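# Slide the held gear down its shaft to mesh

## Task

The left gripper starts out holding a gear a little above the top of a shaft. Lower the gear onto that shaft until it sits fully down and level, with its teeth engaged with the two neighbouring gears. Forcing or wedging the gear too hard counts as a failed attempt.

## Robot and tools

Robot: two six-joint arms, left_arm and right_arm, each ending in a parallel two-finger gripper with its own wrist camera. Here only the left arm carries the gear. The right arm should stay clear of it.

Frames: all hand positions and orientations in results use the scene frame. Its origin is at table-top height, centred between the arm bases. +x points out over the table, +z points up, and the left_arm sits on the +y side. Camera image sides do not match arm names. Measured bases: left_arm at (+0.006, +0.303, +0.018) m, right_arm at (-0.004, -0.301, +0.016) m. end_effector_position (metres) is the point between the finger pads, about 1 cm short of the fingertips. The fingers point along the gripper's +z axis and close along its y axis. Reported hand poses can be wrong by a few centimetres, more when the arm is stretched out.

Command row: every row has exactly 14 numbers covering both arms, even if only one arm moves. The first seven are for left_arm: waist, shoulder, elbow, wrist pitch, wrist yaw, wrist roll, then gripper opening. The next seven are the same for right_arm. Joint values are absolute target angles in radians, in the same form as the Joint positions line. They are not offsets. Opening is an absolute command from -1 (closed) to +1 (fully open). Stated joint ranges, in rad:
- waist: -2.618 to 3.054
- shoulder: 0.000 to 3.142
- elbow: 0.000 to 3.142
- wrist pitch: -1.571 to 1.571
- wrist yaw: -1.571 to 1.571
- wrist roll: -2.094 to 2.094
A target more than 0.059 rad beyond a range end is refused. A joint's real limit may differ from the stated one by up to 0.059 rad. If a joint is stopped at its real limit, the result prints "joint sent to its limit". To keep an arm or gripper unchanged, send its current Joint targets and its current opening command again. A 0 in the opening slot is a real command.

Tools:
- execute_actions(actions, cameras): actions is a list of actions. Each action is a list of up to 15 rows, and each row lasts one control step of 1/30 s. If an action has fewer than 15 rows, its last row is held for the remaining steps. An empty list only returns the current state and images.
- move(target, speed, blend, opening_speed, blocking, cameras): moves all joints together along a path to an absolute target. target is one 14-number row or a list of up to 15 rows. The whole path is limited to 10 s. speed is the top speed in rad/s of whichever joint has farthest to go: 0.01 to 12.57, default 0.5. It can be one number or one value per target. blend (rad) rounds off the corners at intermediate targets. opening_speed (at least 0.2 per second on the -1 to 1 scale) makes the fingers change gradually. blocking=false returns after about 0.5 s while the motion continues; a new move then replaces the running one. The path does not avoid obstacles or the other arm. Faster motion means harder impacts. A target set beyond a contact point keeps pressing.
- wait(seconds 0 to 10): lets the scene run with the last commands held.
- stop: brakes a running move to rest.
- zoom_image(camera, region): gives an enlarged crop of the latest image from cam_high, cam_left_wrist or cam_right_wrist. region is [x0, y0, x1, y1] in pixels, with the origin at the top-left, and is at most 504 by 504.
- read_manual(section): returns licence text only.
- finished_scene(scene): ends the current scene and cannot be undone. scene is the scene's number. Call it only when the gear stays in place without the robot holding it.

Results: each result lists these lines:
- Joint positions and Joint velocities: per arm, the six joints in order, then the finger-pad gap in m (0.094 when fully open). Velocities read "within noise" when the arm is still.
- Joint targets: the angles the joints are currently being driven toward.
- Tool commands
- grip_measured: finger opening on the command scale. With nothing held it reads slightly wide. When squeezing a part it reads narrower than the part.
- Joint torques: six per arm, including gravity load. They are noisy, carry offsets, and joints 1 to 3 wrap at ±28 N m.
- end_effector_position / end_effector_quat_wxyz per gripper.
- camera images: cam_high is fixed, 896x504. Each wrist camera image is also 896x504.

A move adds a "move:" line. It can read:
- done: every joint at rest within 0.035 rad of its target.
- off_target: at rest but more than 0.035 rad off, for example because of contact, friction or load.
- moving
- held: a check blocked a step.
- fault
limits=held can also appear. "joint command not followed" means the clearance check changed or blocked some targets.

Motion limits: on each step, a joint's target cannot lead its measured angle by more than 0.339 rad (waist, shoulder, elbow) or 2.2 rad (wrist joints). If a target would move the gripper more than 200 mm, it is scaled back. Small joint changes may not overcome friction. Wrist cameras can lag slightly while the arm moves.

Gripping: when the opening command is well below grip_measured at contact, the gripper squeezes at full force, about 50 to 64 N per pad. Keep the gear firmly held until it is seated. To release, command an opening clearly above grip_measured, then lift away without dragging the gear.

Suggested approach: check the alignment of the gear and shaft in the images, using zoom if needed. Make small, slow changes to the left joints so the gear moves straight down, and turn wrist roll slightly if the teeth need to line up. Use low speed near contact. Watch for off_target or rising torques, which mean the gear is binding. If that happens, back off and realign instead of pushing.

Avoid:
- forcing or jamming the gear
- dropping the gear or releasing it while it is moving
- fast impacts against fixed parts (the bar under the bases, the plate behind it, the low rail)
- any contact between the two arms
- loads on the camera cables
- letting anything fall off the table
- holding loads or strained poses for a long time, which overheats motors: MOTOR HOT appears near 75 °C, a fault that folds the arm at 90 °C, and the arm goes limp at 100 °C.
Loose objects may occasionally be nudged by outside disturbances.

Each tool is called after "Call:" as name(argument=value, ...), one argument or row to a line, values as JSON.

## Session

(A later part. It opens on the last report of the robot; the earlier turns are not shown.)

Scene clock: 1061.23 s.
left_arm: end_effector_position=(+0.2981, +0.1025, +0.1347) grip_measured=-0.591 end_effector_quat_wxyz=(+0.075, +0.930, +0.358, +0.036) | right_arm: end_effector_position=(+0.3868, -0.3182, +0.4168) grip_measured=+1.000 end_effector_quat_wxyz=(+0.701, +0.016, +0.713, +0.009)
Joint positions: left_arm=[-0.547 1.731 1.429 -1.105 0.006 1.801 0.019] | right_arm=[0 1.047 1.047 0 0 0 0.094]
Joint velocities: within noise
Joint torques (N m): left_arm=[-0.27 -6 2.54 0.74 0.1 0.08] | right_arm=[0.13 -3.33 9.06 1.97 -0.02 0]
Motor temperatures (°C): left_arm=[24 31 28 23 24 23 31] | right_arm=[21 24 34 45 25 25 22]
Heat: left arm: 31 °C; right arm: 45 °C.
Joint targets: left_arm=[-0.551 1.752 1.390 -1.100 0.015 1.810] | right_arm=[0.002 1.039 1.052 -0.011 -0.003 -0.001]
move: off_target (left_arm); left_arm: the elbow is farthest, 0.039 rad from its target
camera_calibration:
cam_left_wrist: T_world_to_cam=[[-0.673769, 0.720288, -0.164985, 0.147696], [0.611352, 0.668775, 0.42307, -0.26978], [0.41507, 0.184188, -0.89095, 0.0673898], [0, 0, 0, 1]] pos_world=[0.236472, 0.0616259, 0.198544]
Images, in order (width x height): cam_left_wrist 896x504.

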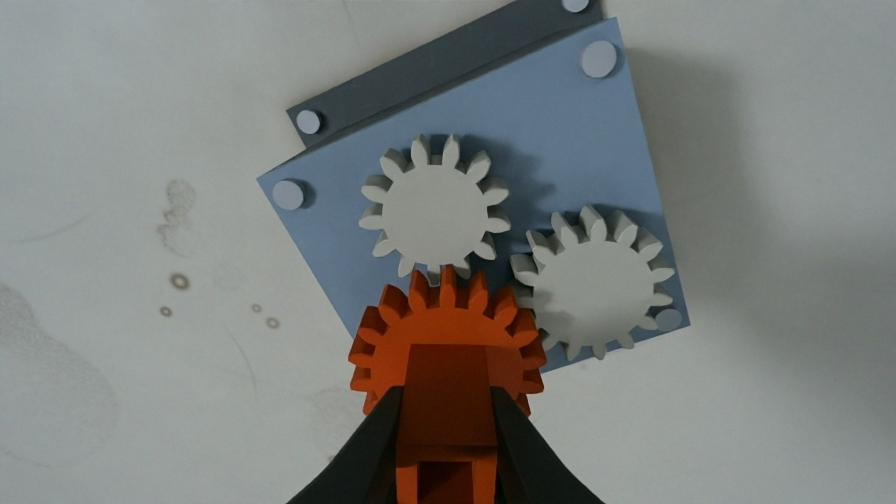

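Call:
move(
  target=[
    [-0.551,1.752,1.480,-1.17,0.015,1.810,-1,0.002,1.039,1.052,-0.011,-0.003,-0.001,1],
    [-0.586,1.534,1.290,-1.13,0.015,1.79,-1,0.002,1.039,1.052,-0.011,-0.003,-0.001,1],
    [-0.586,1.534,1.224,-1.078,0.015,1.79,-1,0.002,1.039,1.052,-0.011,-0.003,-0.001,1],
    [-0.586,1.534,1.205,-1.070,0.015,1.79,-1,0.002,1.039,1.052,-0.011,-0.003,-0.001,1],
  ],
  speed=[0.15,0.25,0.15,0.05],
  cameras=["cam_left_wrist"],
)

Call:
zoom_image(
  camera="cam_left_wrist",
  region=[390, 240, 530, 330],
)

Call:
move(
  target=[
    [-0.586,1.534,1.205,-1.068,0.015,1.915,-1,0.002,1.039,1.052,-0.011,-0.003,-0.001,1],
  ],
  speed=0.15,
  cameras=["cam_left_wrist"],
)

Call:
zoom_image(
  camera="cam_left_wrist",
  region=[390, 240, 530, 330],
)

Scene clock: 1095.53 s.
left_arm: end_effector_position=(+0.2572, +0.1185, +0.1339) grip_measured=-0.591 end_effector_quat_wxyz=(+0.086, +0.934, +0.345, +0.041) | right_arm: end_effector_position=(+0.3868, -0.3182, +0.4168) grip_measured=+1.000 end_effector_quat_wxyz=(+0.701, +0.016, +0.713, +0.009)
Joint positions: left_arm=[-0.579 1.548 1.225 -1.06 0.006 1.797 0.019] | right_arm=[0 1.047 1.047 0 0 0 0.094]
Joint velocities: within noise
Joint torques (N m): left_arm=[-0.46 -7.24 3.89 0.63 0.11 -0.08] | right_arm=[0.14 -3.32 9.07 1.96 -0.02 0]
Motor temperatures (°C): left_arm=[24 31 28 23 24 23 31] | right_arm=[21 24 34 45 25 25 22]
Heat: left arm: 31 °C; right arm: 45 °C.
Joint targets: left_arm=[-0.586 1.534 1.205 -1.070 0.015 1.790] | right_arm=[0.002 1.039 1.052 -0.011 -0.003 -0.001]
move: done
camera_calibration:
cam_left_wrist: T_world_to_cam=[[-0.649695, 0.736295, -0.189121, 0.103698], [0.621657, 0.657778, 0.42529, -0.256709], [0.437538, 0.15874, -0.885077, 0.077214], [0, 0, 0, 1]] pos_world=[0.193173, 0.0802485, 0.197128]
Images, in order (width x height): cam_left_wrist 896x504.

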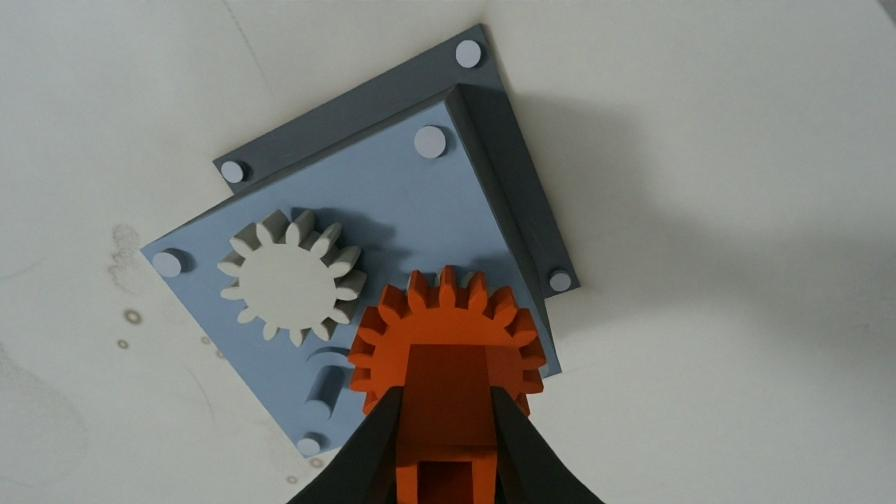

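Scaled by 3.600.

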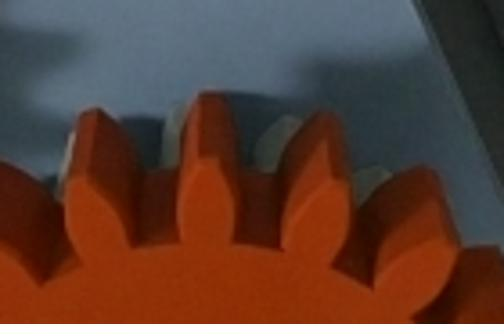

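Scene clock: 1096.93 s.
left_arm: end_effector_position=(+0.2574, +0.1184, +0.1341) grip_measured=-0.591 end_effector_quat_wxyz=(+0.084, +0.951, +0.293, +0.047) | right_arm: end_effector_position=(+0.3868, -0.3182, +0.4168) grip_measured=+1.000 end_effector_quat_wxyz=(+0.701, +0.016, +0.713, +0.009)
Joint positions: left_arm=[-0.579 1.547 1.225 -1.059 0.006 1.907 0.019] | right_arm=[0 1.047 1.047 0 0 0 0.094]
Joint velocities: within noise
Joint torques (N m): left_arm=[-0.46 -7.21 3.9 0.65 0.1 0.1] | right_arm=[0.14 -3.32 9.06 1.97 -0.03 -0.01]
Motor temperatures (°C): left_arm=[24 31 28 23 24 23 31] | right_arm=[21 24 34 45 25 25 22]
Heat: left arm: 31 °C; right arm: 45 °C.
Joint targets: left_arm=[-0.586 1.534 1.205 -1.068 0.015 1.915] | right_arm=[0.002 1.039 1.052 -0.011 -0.003 -0.001]
move: done
camera_calibration:
cam_left_wrist: T_world_to_cam=[[-0.563648, 0.804463, -0.187455, 0.0734627], [0.681729, 0.581198, 0.444359, -0.265767], [0.466419, 0.122669, -0.876017, 0.0728893], [0, 0, 0, 1]] pos_world=[0.188591, 0.0864241, 0.195719]
Images, in order (width x height): cam_left_wrist 896x504.

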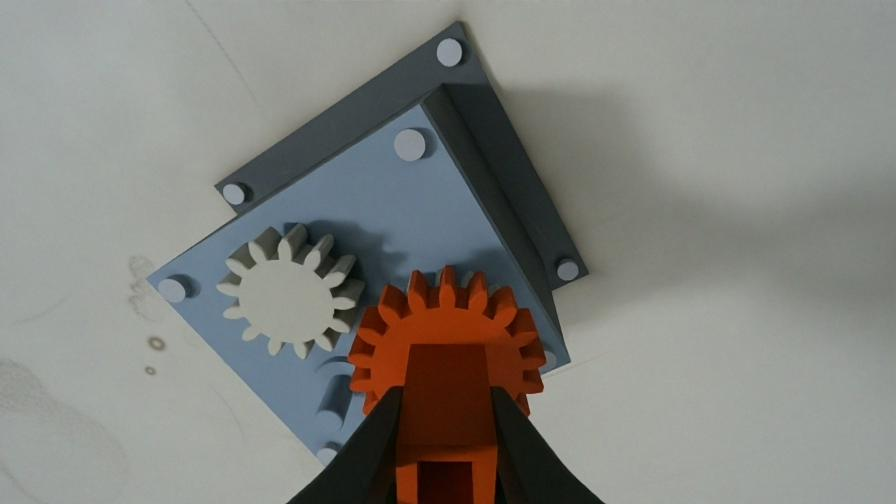

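Scaled by 3.600.

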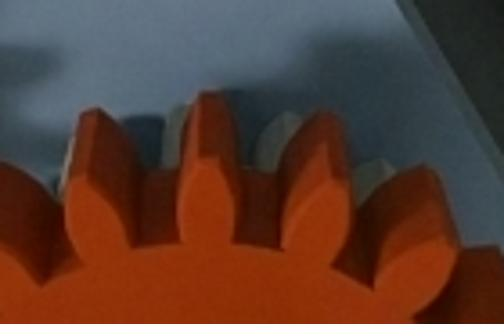

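Call:
move(
  target=[
    [-0.583,1.534,1.300,-1.12,0.015,1.915,-1,0.002,1.039,1.052,-0.011,-0.003,-0.001,1],
    [-0.545,1.752,1.500,-1.20,0.015,1.752,-1,0.002,1.039,1.052,-0.011,-0.003,-0.001,1],
    [-0.554,1.752,1.4304,-1.134,0.015,1.752,-1,0.002,1.039,1.052,-0.011,-0.003,-0.001,1],
  ],
  speed=[0.15,0.25,0.12],
  cameras=["cam_left_wrist"],
)

Call:
zoom_image(
  camera="cam_left_wrist",
  region=[360, 110, 540, 290],
)

Call:
zoom_image(
  camera="cam_left_wrist",
  region=[490, 190, 680, 380],
)

Scene clock: 1108.17 s.
left_arm: end_effector_position=(+0.2980, +0.1021, +0.1380) grip_measured=-0.591 end_effector_quat_wxyz=(+0.075, +0.923, +0.377, +0.035) | right_arm: end_effector_position=(+0.3868, -0.3182, +0.4168) grip_measured=+1.000 end_effector_quat_wxyz=(+0.701, +0.016, +0.713, +0.009)
Joint positions: left_arm=[-0.548 1.732 1.444 -1.12 0.005 1.759 0.019] | right_arm=[0 1.047 1.047 0 0 0 0.094]
Joint velocities: within noise
Joint torques (N m): left_arm=[-0.35 -6.13 4.29 0.54 0.12 -0.08] | right_arm=[0.14 -3.3 9.06 1.97 -0.02 0]
Motor temperatures (°C): left_arm=[24 30 28 23 24 23 31] | right_arm=[21 24 34 45 25 25 22]
Heat: left arm: 31 °C; right arm: 45 °C.
Joint targets: left_arm=[-0.554 1.752 1.430 -1.134 0.015 1.752] | right_arm=[0.002 1.039 1.052 -0.011 -0.003 -0.001]
move: done
camera_calibration:
cam_left_wrist: T_world_to_cam=[[-0.702637, 0.692488, -0.163593, 0.159734], [0.586483, 0.69381, 0.417931, -0.265299], [0.402914, 0.197709, -0.893628, 0.0731173], [0, 0, 0, 1]] pos_world=[0.238368, 0.0589974, 0.202348]
Images, in order (width x height): cam_left_wrist 896x504.

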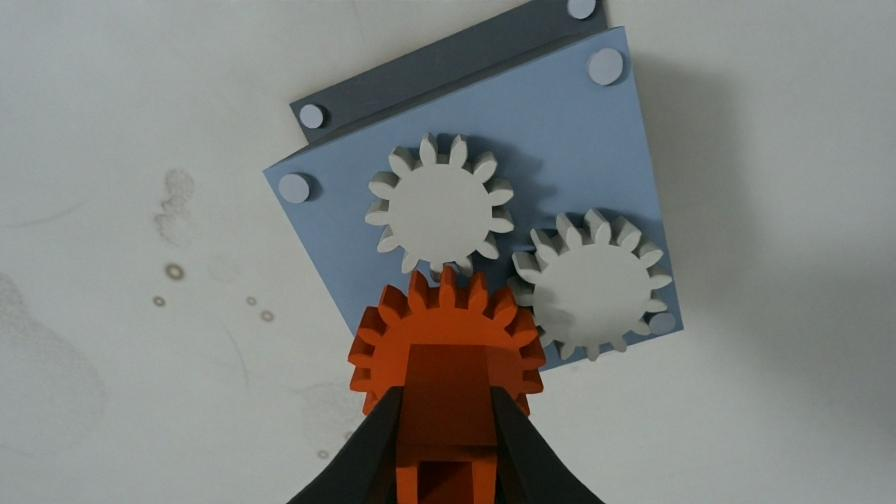

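Scaled by 2.800.

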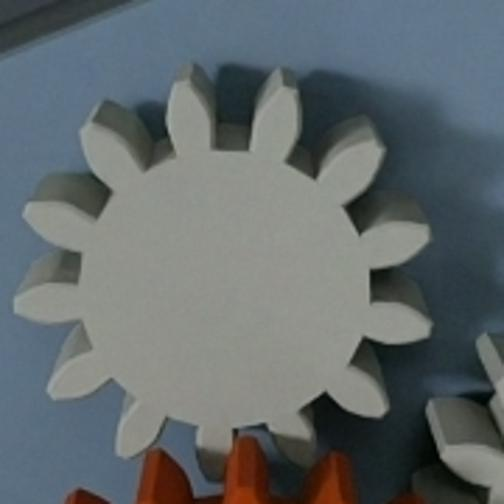

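Scaled by 2.653.

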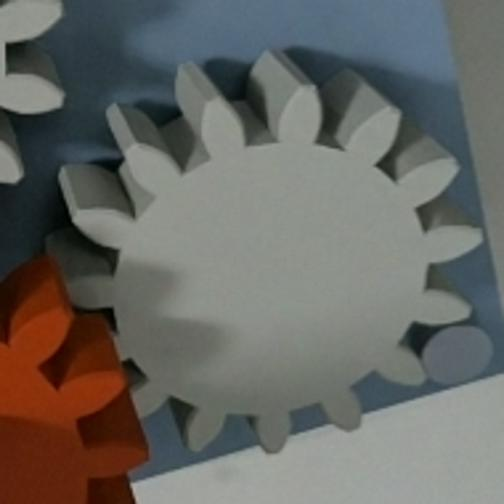

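Call:
move(
  target=[
    [-0.551,1.752,1.4187,-1.120,0.015,1.752,-1,0.002,1.039,1.052,-0.011,-0.003,-0.001,1],
  ],
  speed=0.06,
  cameras=[],
)

Call:
move(
  target=[
    [-0.551,1.752,1.4070,-1.106,0.015,1.752,-1,0.002,1.039,1.052,-0.011,-0.003,-0.001,1],
  ],
  speed=0.06,
  cameras=["cam_left_wrist"],
)

Call:
zoom_image(
  camera="cam_left_wrist",
  region=[400, 230, 500, 320],
)

Call:
zoom_image(
  camera="cam_left_wrist",
  region=[490, 270, 590, 390],
)

Scene clock: 1119.93 s.
left_arm: end_effector_position=(+0.2981, +0.1021, +0.1364) grip_measured=-0.591 end_effector_quat_wxyz=(+0.075, +0.923, +0.377, +0.035) | right_arm: end_effector_position=(+0.3868, -0.3182, +0.4168) grip_measured=+1.000 end_effector_quat_wxyz=(+0.701, +0.016, +0.713, +0.009)
Joint positions: left_arm=[-0.548 1.732 1.438 -1.114 0.004 1.759 0.019] | right_arm=[0 1.047 1.047 0 0 0 0.094]
Joint velocities: within noise
Joint torques (N m): left_arm=[-0.12 -6.13 3.92 0.62 0.12 -0.08] | right_arm=[0.14 -3.3 9.07 1.97 -0.02 0]
Motor temperatures (°C): left_arm=[24 30 28 23 24 23 31] | right_arm=[21 24 34 45 25 25 22]
Heat: left arm: 31 °C; right arm: 45 °C.
Joint targets: left_arm=[-0.551 1.752 1.419 -1.120 0.015 1.752] | right_arm=[0.002 1.039 1.052 -0.011 -0.003 -0.001]
move: done
No camera images: "cameras" was empty.

Scene clock: 1120.63 s.
left_arm: end_effector_position=(+0.2981, +0.1021, +0.1358) grip_measured=-0.591 end_effector_quat_wxyz=(+0.075, +0.922, +0.377, +0.035) | right_arm: end_effector_position=(+0.3868, -0.3182, +0.4168) grip_measured=+1.000 end_effector_quat_wxyz=(+0.701, +0.016, +0.713, +0.009)
Joint positions: left_arm=[-0.548 1.732 1.435 -1.11 0.004 1.759 0.019] | right_arm=[0 1.047 1.047 0 0 0 0.094]
Joint velocities: within noise
Joint torques (N m): left_arm=[-0.1 -6.12 3.28 0.73 0.12 -0.08] | right_arm=[0.13 -3.3 9.09 1.97 -0.03 0]
Motor temperatures (°C): left_arm=[24 30 28 23 24 23 31] | right_arm=[21 24 34 45 25 25 22]
Heat: left arm: 31 °C; right arm: 45 °C.
Joint targets: left_arm=[-0.551 1.752 1.407 -1.106 0.015 1.752] | right_arm=[0.002 1.039 1.052 -0.011 -0.003 -0.001]
move: done
camera_calibration:
cam_left_wrist: T_world_to_cam=[[-0.702552, 0.692412, -0.164273, 0.159548], [0.586077, 0.693908, 0.418336, -0.264386], [0.403651, 0.197627, -0.893314, 0.0707874], [0, 0, 0, 1]] pos_world=[0.238468, 0.0589973, 0.200047]
Images, in order (width x height): cam_left_wrist 896x504.

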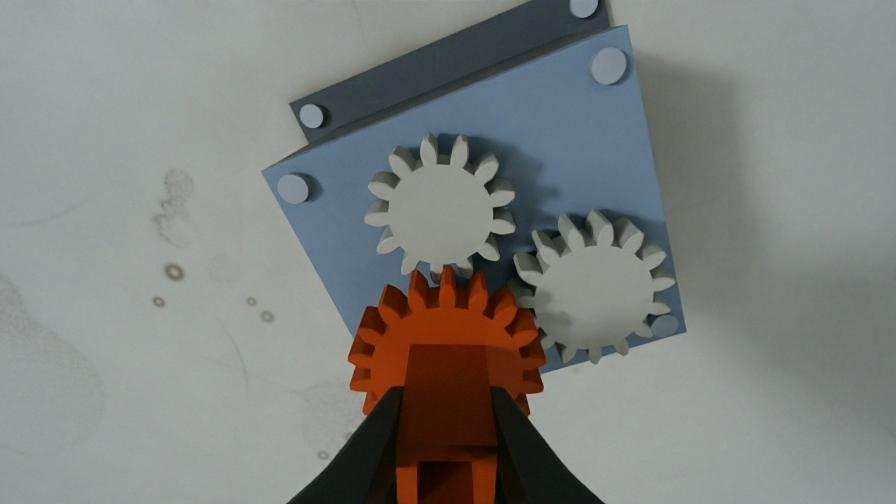

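Scaled by 5.040.

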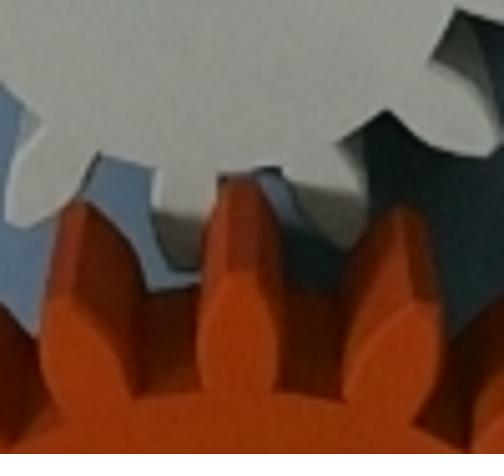

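Scaled by 4.200.

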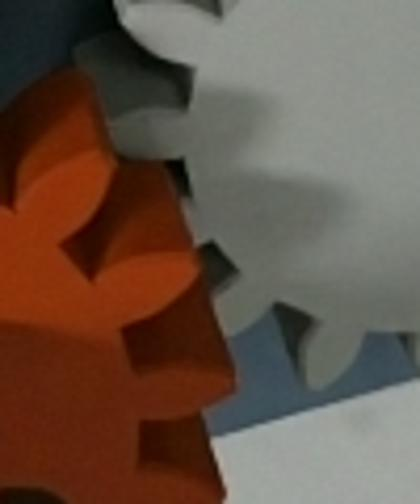

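Call:
move(
  target=[
    [-0.551,1.752,1.4070,-1.106,0.015,1.785,-1,0.002,1.039,1.052,-0.011,-0.003,-0.001,1],
  ],
  speed=0.06,
  cameras=[],
)

Call:
move(
  target=[
    [-0.551,1.752,1.4070,-1.106,0.015,1.81,-1,0.002,1.039,1.052,-0.011,-0.003,-0.001,1],
  ],
  speed=0.06,
  cameras=["cam_left_wrist"],
)

Call:
zoom_image(
  camera="cam_left_wrist",
  region=[400, 230, 500, 320],
)

Call:
zoom_image(
  camera="cam_left_wrist",
  region=[490, 270, 590, 390],
)

Scene clock: 1129.33 s.
left_arm: end_effector_position=(+0.2981, +0.1021, +0.1358) grip_measured=-0.591 end_effector_quat_wxyz=(+0.075, +0.926, +0.369, +0.036) | right_arm: end_effector_position=(+0.3868, -0.3182, +0.4168) grip_measured=+1.000 end_effector_quat_wxyz=(+0.701, +0.016, +0.713, +0.009)
Joint positions: left_arm=[-0.548 1.732 1.435 -1.11 0.004 1.777 0.019] | right_arm=[0 1.047 1.047 0 0 0 0.094]
Joint velocities: within noise
Joint torques (N m): left_arm=[-0.1 -6.12 3.29 0.73 0.12 0.09] | right_arm=[0.14 -3.33 9.06 1.97 -0.02 -0.01]
Motor temperatures (°C): left_arm=[24 30 28 23 24 23 31] | right_arm=[21 24 34 45 25 25 22]
Heat: left arm: 31 °C; right arm: 45 °C.
Joint targets: left_arm=[-0.551 1.752 1.407 -1.106 0.015 1.785] | right_arm=[0.002 1.039 1.052 -0.011 -0.003 -0.001]
move: done
No camera images: "cameras" was empty.

Scene clock: 1130.20 s.
left_arm: end_effector_position=(+0.2981, +0.1021, +0.1358) grip_measured=-0.591 end_effector_quat_wxyz=(+0.074, +0.930, +0.357, +0.037) | right_arm: end_effector_position=(+0.3868, -0.3182, +0.4168) grip_measured=+1.000 end_effector_quat_wxyz=(+0.701, +0.016, +0.713, +0.009)
Joint positions: left_arm=[-0.548 1.732 1.435 -1.11 0.004 1.801 0.019] | right_arm=[0 1.047 1.047 0 0 0 0.094]
Joint velocities: within noise
Joint torques (N m): left_arm=[-0.12 -6.12 3.29 0.73 0.12 0.08] | right_arm=[0.14 -3.32 9.07 1.97 -0.03 -0.01]
Motor temperatures (°C): left_arm=[24 30 28 23 24 23 31] | right_arm=[21 24 34 45 25 25 22]
Heat: left arm: 31 °C; right arm: 45 °C.
Joint targets: left_arm=[-0.551 1.752 1.407 -1.106 0.015 1.810] | right_arm=[0.002 1.039 1.052 -0.011 -0.003 -0.001]
move: done
camera_calibration:
cam_left_wrist: T_world_to_cam=[[-0.67223, 0.721969, -0.163915, 0.147473], [0.612482, 0.666708, 0.424694, -0.270273], [0.415899, 0.185097, -0.890374, 0.0680476], [0, 0, 0, 1]] pos_world=[0.236372, 0.0611271, 0.199544]
Images, in order (width x height): cam_left_wrist 896x504.

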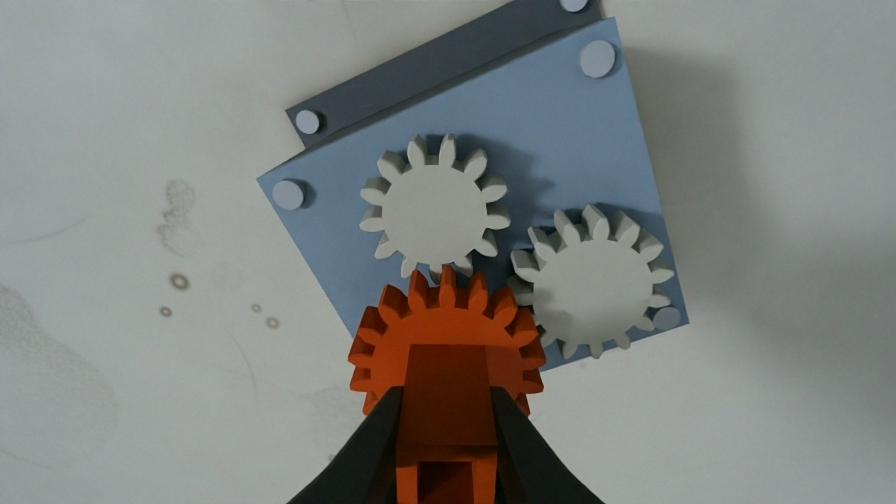

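Scaled by 5.040.

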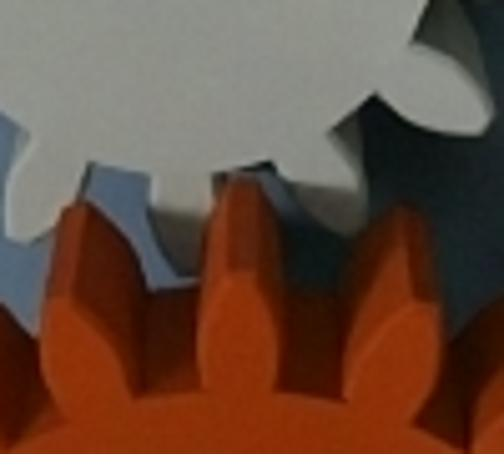

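Scaled by 4.200.

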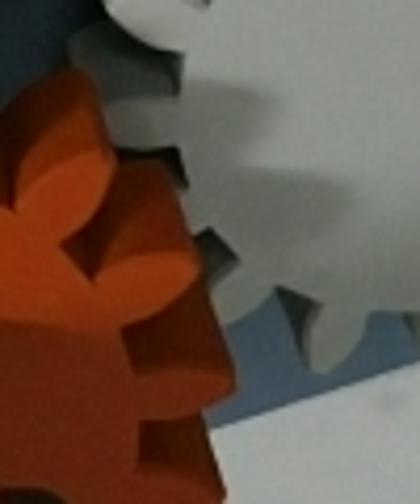

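Call:
move(
  target=[
    [-0.551,1.752,1.448,-1.15,0.015,1.81,-1,0.002,1.039,1.052,-0.011,-0.003,-0.001,1],
    [-0.541,1.752,1.448,-1.13,0.015,1.81,-1,0.002,1.039,1.052,-0.011,-0.003,-0.001,1],
    [-0.541,1.752,1.4187,-1.120,0.015,1.81,-1,0.002,1.039,1.052,-0.011,-0.003,-0.001,1],
  ],
  speed=[0.1,0.1,0.06],
  cameras=["cam_left_wrist"],
)

Call:
move(
  target=[
    [-0.541,1.752,1.4070,-1.106,0.015,1.81,-1,0.002,1.039,1.052,-0.011,-0.003,-0.001,1],
  ],
  speed=0.06,
  cameras=["cam_left_wrist"],
)

Scene clock: 1190.67 s.
left_arm: end_effector_position=(+0.2993, +0.1031, +0.1351) grip_measured=-0.591 end_effector_quat_wxyz=(+0.075, +0.930, +0.359, +0.037) | right_arm: end_effector_position=(+0.3868, -0.3182, +0.4168) grip_measured=+1.000 end_effector_quat_wxyz=(+0.701, +0.016, +0.713, +0.009)
Joint positions: left_arm=[-0.544 1.732 1.432 -1.106 0.004 1.803 0.019] | right_arm=[0 1.047 1.047 0 0 0 0.094]
Joint velocities: within noise
Joint torques (N m): left_arm=[0.34 -6.13 4.31 0.55 0.13 0.09] | right_arm=[0.14 -3.32 9.07 1.97 -0.02 -0.01]
Motor temperatures (°C): left_arm=[24 30 28 23 24 23 31] | right_arm=[21 24 34 45 25 25 22]
Heat: left arm: 31 °C; right arm: 45 °C.
Joint targets: left_arm=[-0.541 1.752 1.419 -1.120 0.015 1.810] | right_arm=[0.002 1.039 1.052 -0.011 -0.003 -0.001]
move: done
camera_calibration:
cam_left_wrist: T_world_to_cam=[[-0.674037, 0.719982, -0.165226, 0.148257], [0.609892, 0.668605, 0.425439, -0.271026], [0.416779, 0.185992, -0.889776, 0.0663561], [0, 0, 0, 1]] pos_world=[0.237572, 0.062125, 0.198843]
Images, in order (width x height): cam_left_wrist 896x504.

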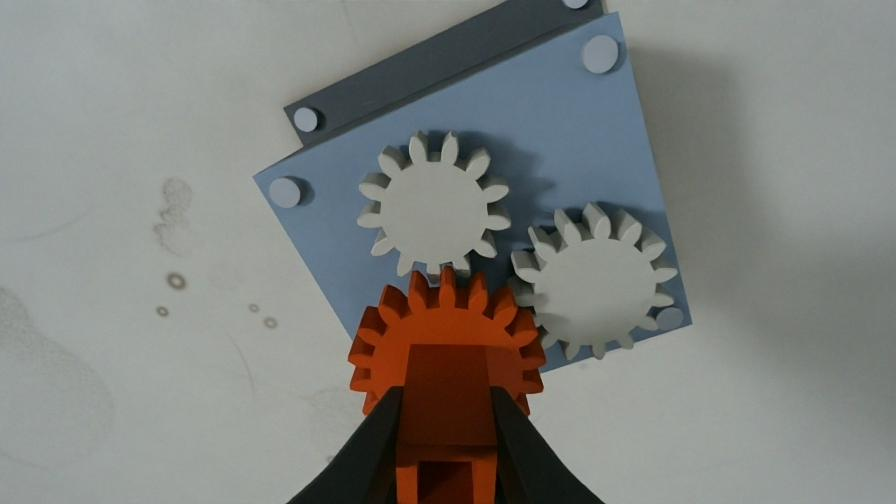

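Scene clock: 1191.37 s.
left_arm: end_effector_position=(+0.2992, +0.1031, +0.1322) grip_measured=-0.591 end_effector_quat_wxyz=(+0.075, +0.930, +0.359, +0.038) | right_arm: end_effector_position=(+0.3868, -0.3182, +0.4168) grip_measured=+1.000 end_effector_quat_wxyz=(+0.701, +0.016, +0.713, +0.009)
Joint positions: left_arm=[-0.544 1.732 1.42 -1.094 0.004 1.803 0.019] | right_arm=[0 1.047 1.047 0 0 0 0.094]
Joint velocities: within noise
Joint torques (N m): left_arm=[0.35 -6.13 4.34 0.56 0.13 0.08] | right_arm=[0.14 -3.32 9.06 1.97 -0.02 -0.01]
Motor temperatures (°C): left_arm=[24 30 28 23 24 23 31] | right_arm=[21 24 34 45 25 25 22]
Heat: left arm: 31 °C; right arm: 45 °C.
Joint targets: left_arm=[-0.541 1.752 1.407 -1.106 0.015 1.810] | right_arm=[0.002 1.039 1.052 -0.011 -0.003 -0.001]
move: done
camera_calibration:
cam_left_wrist: T_world_to_cam=[[-0.673904, 0.719937, -0.165968, 0.147882], [0.609656, 0.66877, 0.42552, -0.269591], [0.417342, 0.185576, -0.8896, 0.0636043], [0, 0, 0, 1]] pos_world=[0.237471, 0.0620251, 0.195842]
Images, in order (width x height): cam_left_wrist 896x504.

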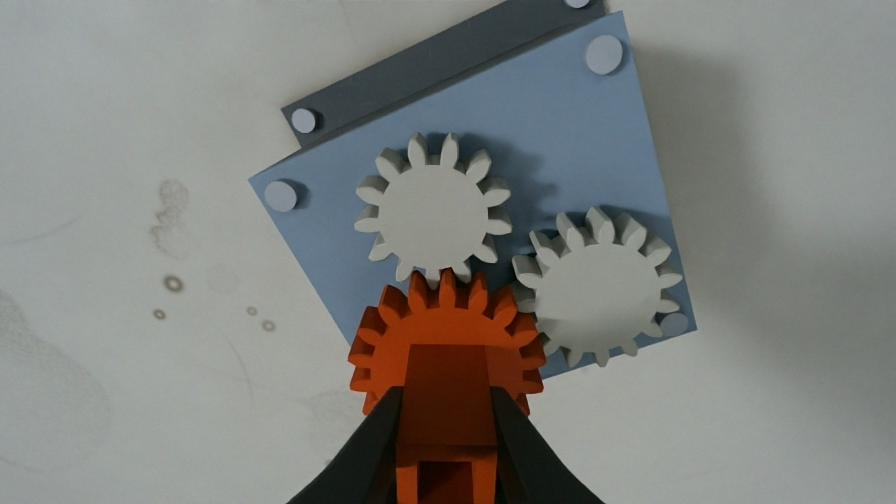

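Call:
zoom_image(
  camera="cam_left_wrist",
  region=[400, 230, 500, 320],
)

Call:
zoom_image(
  camera="cam_left_wrist",
  region=[490, 270, 590, 390],
)

Call:
move(
  target=[
    [-0.541,1.752,1.397,-1.094,0.015,1.81,-1,0.002,1.039,1.052,-0.011,-0.003,-0.001,1],
  ],
  speed=0.06,
  cameras=["cam_left_wrist"],
)

Call:
zoom_image(
  camera="cam_left_wrist",
  region=[400, 230, 500, 320],
)

Call:
zoom_image(
  camera="cam_left_wrist",
  region=[490, 270, 590, 390],
)

Scaled by 5.040.

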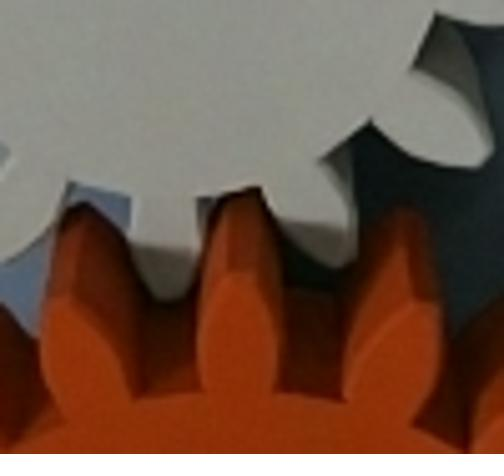

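Scaled by 4.200.

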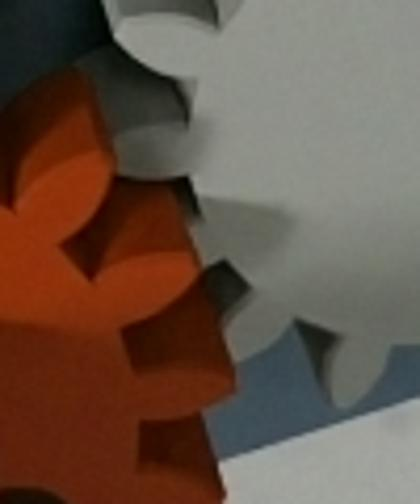

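Scene clock: 1202.87 s.
left_arm: end_effector_position=(+0.2995, +0.1029, +0.1298) grip_measured=-0.591 end_effector_quat_wxyz=(+0.076, +0.930, +0.359, +0.038) | right_arm: end_effector_position=(+0.3868, -0.3182, +0.4168) grip_measured=+1.000 end_effector_quat_wxyz=(+0.701, +0.016, +0.713, +0.009)
Joint positions: left_arm=[-0.544 1.732 1.411 -1.081 0.004 1.803 0.019] | right_arm=[0 1.047 1.047 0 0 0 0.094]
Joint velocities: within noise
Joint torques (N m): left_arm=[0.35 -6.13 4.31 0.57 0.12 0.08] | right_arm=[0.14 -3.33 9.07 1.97 -0.03 -0.01]
Motor temperatures (°C): left_arm=[24 30 28 23 24 23 31] | right_arm=[21 24 34 45 25 25 22]
Heat: left arm: 31 °C; right arm: 45 °C.
Joint targets: left_arm=[-0.541 1.752 1.397 -1.094 0.015 1.810] | right_arm=[0.002 1.039 1.052 -0.011 -0.003 -0.001]
move: done
camera_calibration:
cam_left_wrist: T_world_to_cam=[[-0.673643, 0.719684, -0.16811, 0.148041], [0.60883, 0.669343, 0.425801, -0.268475], [0.418965, 0.184487, -0.889063, 0.060892], [0, 0, 0, 1]] pos_world=[0.237671, 0.0619252, 0.193341]
Images, in order (width x height): cam_left_wrist 896x504.

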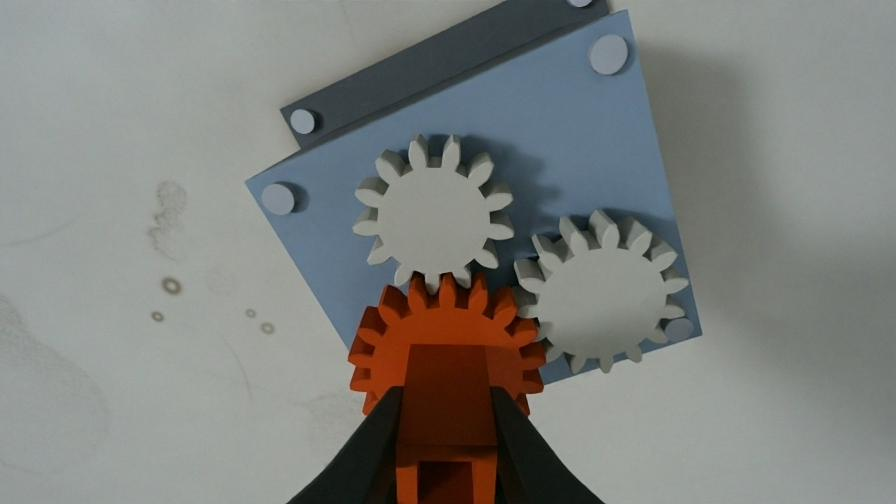

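Scaled by 5.040.

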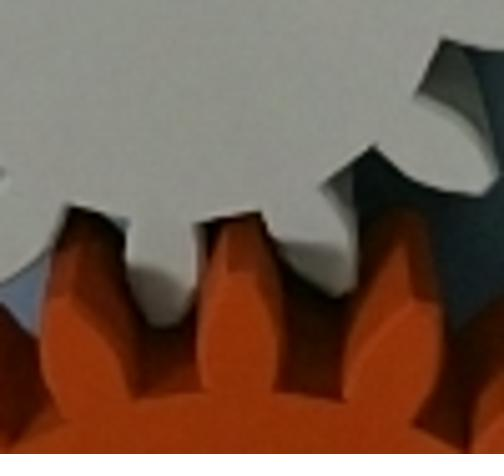

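Scaled by 4.200.

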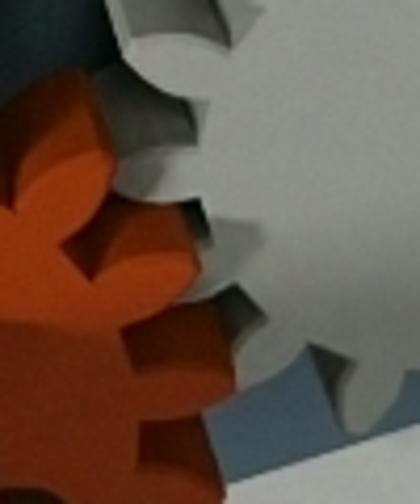

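Call:
move(
  target=[
    [-0.541,1.752,1.387,-1.082,0.015,1.81,-1,0.002,1.039,1.052,-0.011,-0.003,-0.001,1],
  ],
  speed=0.06,
  cameras=[],
)

Call:
move(
  target=[
    [-0.541,1.752,1.379,-1.072,0.015,1.81,-1,0.002,1.039,1.052,-0.011,-0.003,-0.001,1],
  ],
  speed=0.06,
  cameras=["cam_left_wrist"],
)

Call:
zoom_image(
  camera="cam_left_wrist",
  region=[340, 220, 600, 440],
)

Scene clock: 1211.90 s.
left_arm: end_effector_position=(+0.2995, +0.1028, +0.1272) grip_measured=-0.591 end_effector_quat_wxyz=(+0.077, +0.930, +0.359, +0.038) | right_arm: end_effector_position=(+0.3868, -0.3182, +0.4168) grip_measured=+1.000 end_effector_quat_wxyz=(+0.701, +0.016, +0.713, +0.009)
Joint positions: left_arm=[-0.544 1.732 1.4 -1.07 0.004 1.803 0.019] | right_arm=[0 1.047 1.047 0 0 0 0.094]
Joint velocities: within noise
Joint torques (N m): left_arm=[0.34 -6.15 4.3 0.58 0.13 0.08] | right_arm=[0.14 -3.32 9.06 1.97 -0.03 0]
Motor temperatures (°C): left_arm=[24 30 28 23 24 23 31] | right_arm=[21 24 34 45 25 25 22]
Heat: left arm: 31 °C; right arm: 45 °C.
Joint targets: left_arm=[-0.541 1.752 1.387 -1.082 0.015 1.810] | right_arm=[0.002 1.039 1.052 -0.011 -0.003 -0.001]
move: done
No camera images: "cameras" was empty.

Scene clock: 1212.60 s.
left_arm: end_effector_position=(+0.2997, +0.1026, +0.1253) grip_measured=-0.591 end_effector_quat_wxyz=(+0.077, +0.929, +0.359, +0.039) | right_arm: end_effector_position=(+0.3868, -0.3182, +0.4168) grip_measured=+1.000 end_effector_quat_wxyz=(+0.701, +0.016, +0.713, +0.009)
Joint positions: left_arm=[-0.544 1.732 1.392 -1.06 0.004 1.803 0.019] | right_arm=[0 1.047 1.047 0 0 0 0.094]
Joint velocities: within noise
Joint torques (N m): left_arm=[0.34 -6.13 4.3 0.59 0.13 0.08] | right_arm=[0.14 -3.32 9.07 1.97 -0.03 -0.01]
Motor temperatures (°C): left_arm=[24 30 28 23 24 23 31] | right_arm=[21 24 34 45 25 25 22]
Heat: left arm: 31 °C; right arm: 45 °C.
Joint targets: left_arm=[-0.541 1.752 1.379 -1.072 0.015 1.810] | right_arm=[0.002 1.039 1.052 -0.011 -0.003 -0.001]
move: done
camera_calibration:
cam_left_wrist: T_world_to_cam=[[-0.673255, 0.719423, -0.170759, 0.14778], [0.607871, 0.670006, 0.426128, -0.266366], [0.420976, 0.183093, -0.888401, 0.0563914], [0, 0, 0, 1]] pos_world=[0.237671, 0.0618255, 0.188839]
Images, in order (width x height): cam_left_wrist 896x504.

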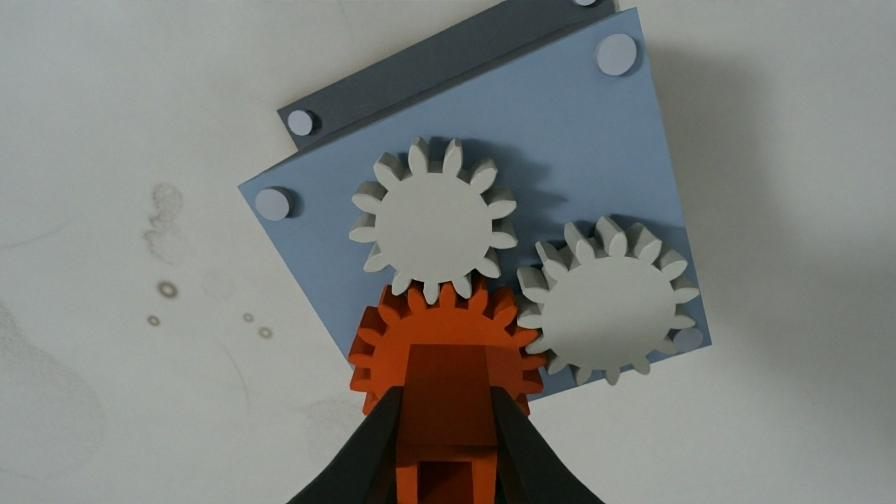

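Scaled by 1.938.

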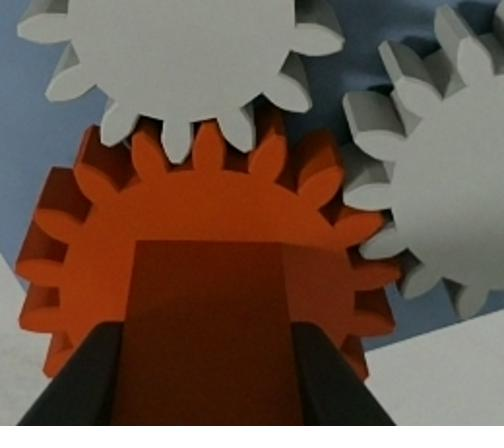

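Call:
move(
  target=[
    [-0.541,1.752,1.372,-1.065,0.015,1.81,-1,0.002,1.039,1.052,-0.011,-0.003,-0.001,1],
  ],
  speed=0.06,
  cameras=[],
)

Call:
move(
  target=[
    [-0.541,1.752,1.365,-1.057,0.015,1.81,-1,0.002,1.039,1.052,-0.011,-0.003,-0.001,1],
  ],
  speed=0.06,
  cameras=["cam_left_wrist"],
)

Call:
zoom_image(
  camera="cam_left_wrist",
  region=[340, 220, 600, 440],
)

Scene clock: 1221.03 s.
left_arm: end_effector_position=(+0.2997, +0.1026, +0.1245) grip_measured=-0.591 end_effector_quat_wxyz=(+0.078, +0.929, +0.359, +0.039) | right_arm: end_effector_position=(+0.3868, -0.3182, +0.4168) grip_measured=+1.000 end_effector_quat_wxyz=(+0.701, +0.016, +0.713, +0.009)
Joint positions: left_arm=[-0.544 1.732 1.389 -1.056 0.004 1.803 0.019] | right_arm=[0 1.047 1.047 0 0 0 0.094]
Joint velocities: within noise
Joint torques (N m): left_arm=[0.34 -6.13 4.08 0.62 0.13 0.08] | right_arm=[0.16 -3.32 9.06 1.97 -0.02 -0.01]
Motor temperatures (°C): left_arm=[24 30 28 23 24 23 31] | right_arm=[21 24 34 45 25 25 22]
Heat: left arm: 31 °C; right arm: 45 °C.
Joint targets: left_arm=[-0.541 1.752 1.372 -1.065 0.015 1.810] | right_arm=[0.002 1.039 1.052 -0.011 -0.003 -0.001]
move: done
No camera images: "cameras" was empty.

Scene clock: 1221.73 s.
left_arm: end_effector_position=(+0.2996, +0.1026, +0.1240) grip_measured=-0.591 end_effector_quat_wxyz=(+0.077, +0.929, +0.359, +0.039) | right_arm: end_effector_position=(+0.3868, -0.3182, +0.4168) grip_measured=+1.000 end_effector_quat_wxyz=(+0.701, +0.016, +0.713, +0.009)
Joint positions: left_arm=[-0.544 1.732 1.387 -1.055 0.004 1.803 0.019] | right_arm=[0 1.047 1.047 0 0 0 0.094]
Joint velocities: within noise
Joint torques (N m): left_arm=[0.35 -6.12 3.71 0.68 0.13 0.08] | right_arm=[0.12 -3.3 9.07 1.97 -0.03 -0.01]
Motor temperatures (°C): left_arm=[24 30 28 23 24 23 31] | right_arm=[21 24 34 45 25 25 22]
Heat: left arm: 31 °C; right arm: 45 °C.
Joint targets: left_arm=[-0.541 1.752 1.365 -1.057 0.015 1.810] | right_arm=[0.002 1.039 1.052 -0.011 -0.003 -0.001]
move: done
camera_calibration:
cam_left_wrist: T_world_to_cam=[[-0.673248, 0.719348, -0.171098, 0.147541], [0.607677, 0.670114, 0.426234, -0.265689], [0.421267, 0.182989, -0.888285, 0.055105], [0, 0, 0, 1]] pos_world=[0.237571, 0.0618254, 0.187439]
Images, in order (width x height): cam_left_wrist 896x504.

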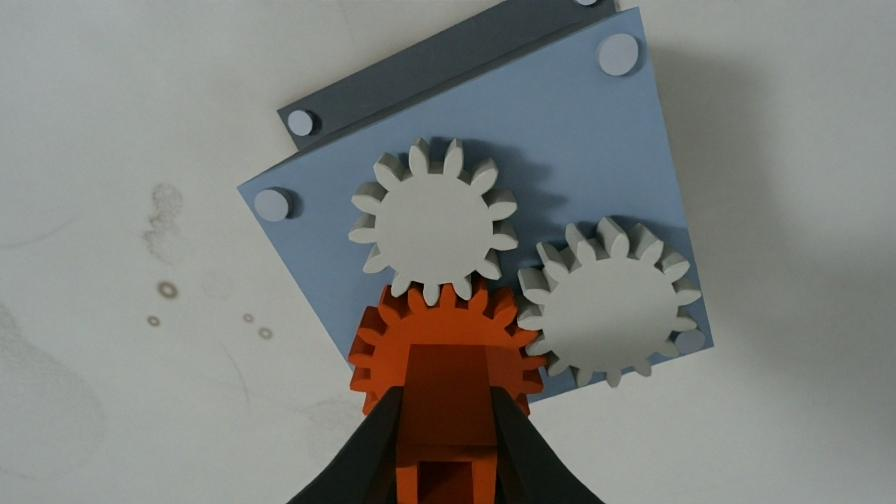

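Scaled by 1.938.

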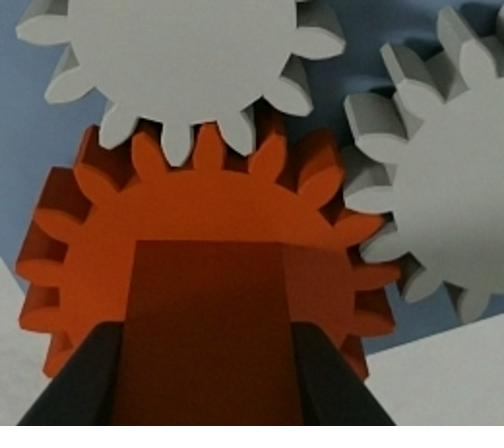

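Call:
move(
  target=[
    [-0.541,1.752,1.352,-1.050,0.015,1.80,-1,0.002,1.039,1.052,-0.011,-0.003,-0.001,1],
    [-0.541,1.752,1.352,-1.050,0.015,1.815,-1,0.002,1.039,1.052,-0.011,-0.003,-0.001,1],
  ],
  speed=0.06,
  cameras=["cam_left_wrist","cam_high"],
)

Call:
zoom_image(
  camera="cam_left_wrist",
  region=[340, 220, 600, 440],
)

Call:
zoom_image(
  camera="cam_high",
  region=[340, 180, 400, 240],
)

Scene clock: 1230.47 s.
left_arm: end_effector_position=(+0.2995, +0.1027, +0.1233) grip_measured=-0.591 end_effector_quat_wxyz=(+0.077, +0.930, +0.357, +0.039) | right_arm: end_effector_position=(+0.3868, -0.3182, +0.4168) grip_measured=+1.000 end_effector_quat_wxyz=(+0.701, +0.016, +0.713, +0.009)
Joint positions: left_arm=[-0.544 1.732 1.384 -1.052 0.004 1.806 0.019] | right_arm=[0 1.047 1.047 0 0 0 0.094]
Joint velocities: within noise
Joint torques (N m): left_arm=[0.35 -6.12 3 0.73 0.13 0.09] | right_arm=[0.14 -3.32 9.07 1.97 -0.02 -0.01]
Motor temperatures (°C): left_arm=[24 30 28 23 24 23 31] | right_arm=[21 24 34 45 25 25 22]
Heat: left arm: 31 °C; right arm: 45 °C.
Joint targets: left_arm=[-0.541 1.752 1.352 -1.050 0.015 1.815] | right_arm=[0.002 1.039 1.052 -0.011 -0.003 -0.001]
move: done
camera_calibration:
cam_left_wrist: T_world_to_cam=[[-0.67076, 0.72178, -0.170633, 0.146245], [0.609995, 0.66774, 0.426649, -0.265825], [0.421885, 0.182094, -0.888175, 0.0544607], [0, 0, 0, 1]] pos_world=[0.237271, 0.0620279, 0.186739]
Images, in order (width x height): cam_high 896x504, cam_left_wrist 896x504.

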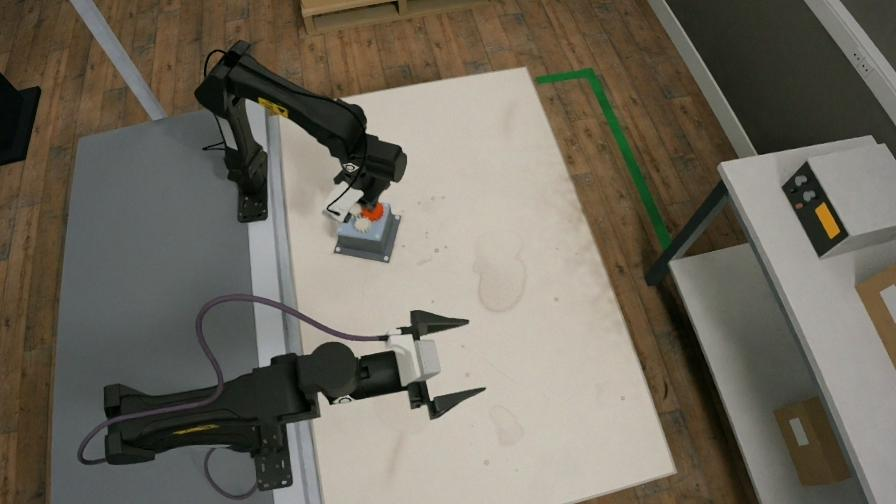

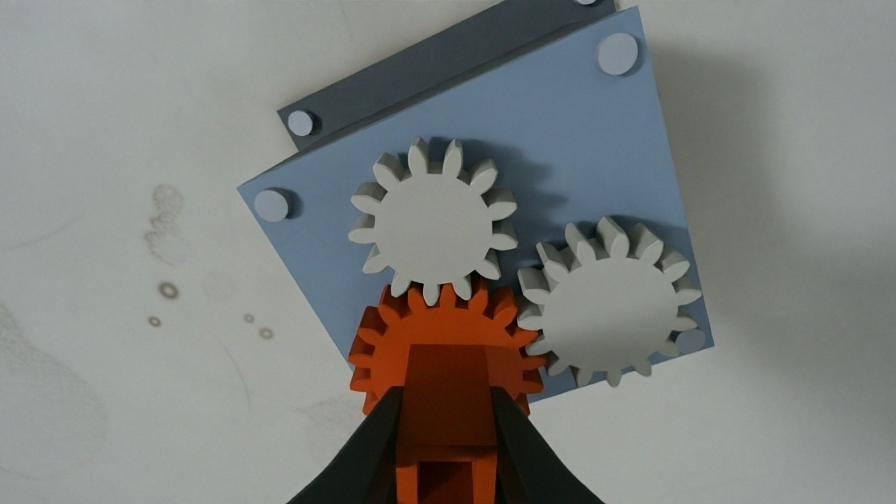

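Scaled by 1.938.

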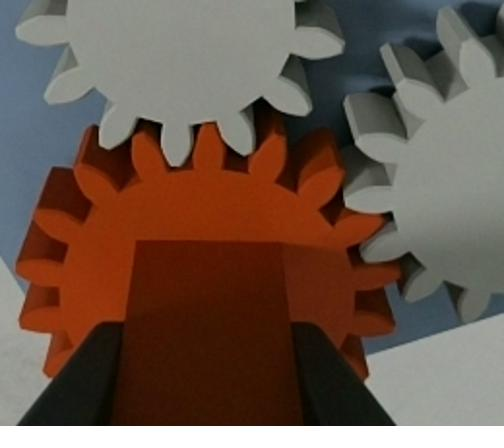

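Scaled by 8.400.

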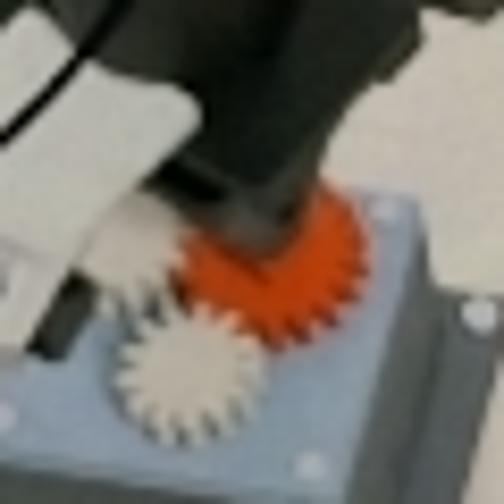

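Call:
zoom_image(
  camera="cam_left_wrist",
  region=[340, 130, 530, 320],
)

Call:
zoom_image(
  camera="cam_left_wrist",
  region=[510, 205, 710, 405],
)

Call:
move(
  target=[
    [-0.543,1.742,1.375,-1.060,0.010,1.808,-1,0.002,1.039,1.052,-0.011,-0.003,-0.001,1],
    [-0.543,1.742,1.375,-1.060,0.010,1.808,-0.1,0.002,1.039,1.052,-0.011,-0.003,-0.001,1],
  ],
  speed=0.06,
  opening_speed=0.5,
  cameras=["cam_left_wrist"],
)

Scaled by 2.653.

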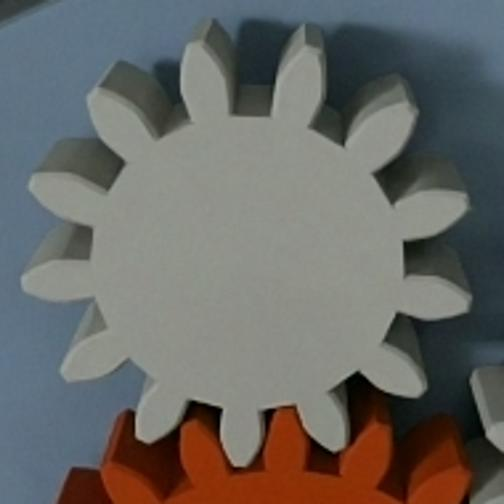

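Scaled by 2.520.

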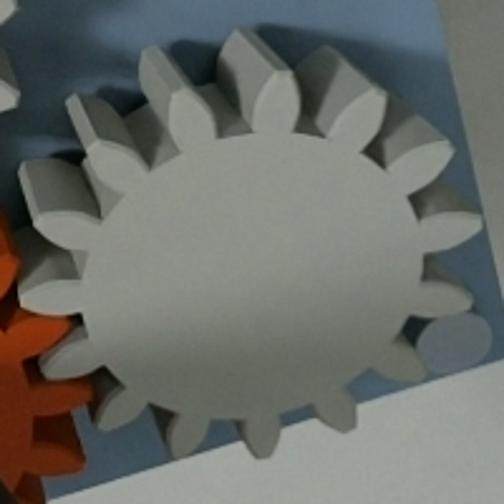

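Scene clock: 1240.47 s.
left_arm: end_effector_position=(+0.3008, +0.1018, +0.1233) grip_measured=-0.102 end_effector_quat_wxyz=(+0.080, +0.930, +0.357, +0.041) | right_arm: end_effector_position=(+0.3868, -0.3182, +0.4168) grip_measured=+1.000 end_effector_quat_wxyz=(+0.701, +0.016, +0.713, +0.009)
Joint positions: left_arm=[-0.544 1.733 1.383 -1.045 0.004 1.807 0.042] | right_arm=[0 1.047 1.047 0 0 0 0.094]
Joint velocities: within noise
Joint torques (N m): left_arm=[0.18 -7.04 4.66 0.56 0.07 0.01] | right_arm=[0.13 -3.33 9.06 1.97 -0.02 -0.01]
Motor temperatures (°C): left_arm=[24 30 28 23 24 23 31] | right_arm=[21 24 34 45 25 25 22]
Heat: left arm: 31 °C; right arm: 45 °C.
Joint targets: left_arm=[-0.543 1.742 1.375 -1.060 0.010 1.808] | right_arm=[0.002 1.039 1.052 -0.011 -0.003 -0.001]
move: done
camera_calibration:
cam_left_wrist: T_world_to_cam=[[-0.669383, 0.721552, -0.176888, 0.148238], [0.608033, 0.668904, 0.427625, -0.265666], [0.426874, 0.178691, -0.886481, 0.0526887], [0, 0, 0, 1]] pos_world=[0.238271, 0.0613288, 0.186534]
Images, in order (width x height): cam_left_wrist 896x504.

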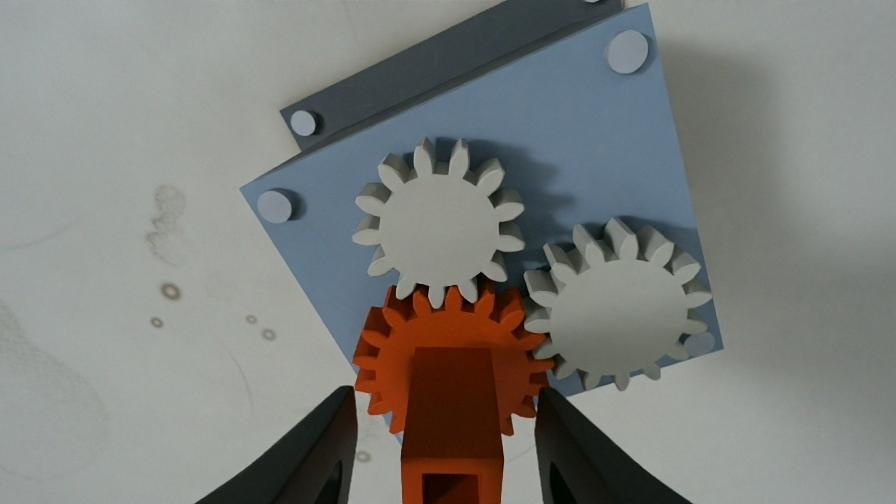

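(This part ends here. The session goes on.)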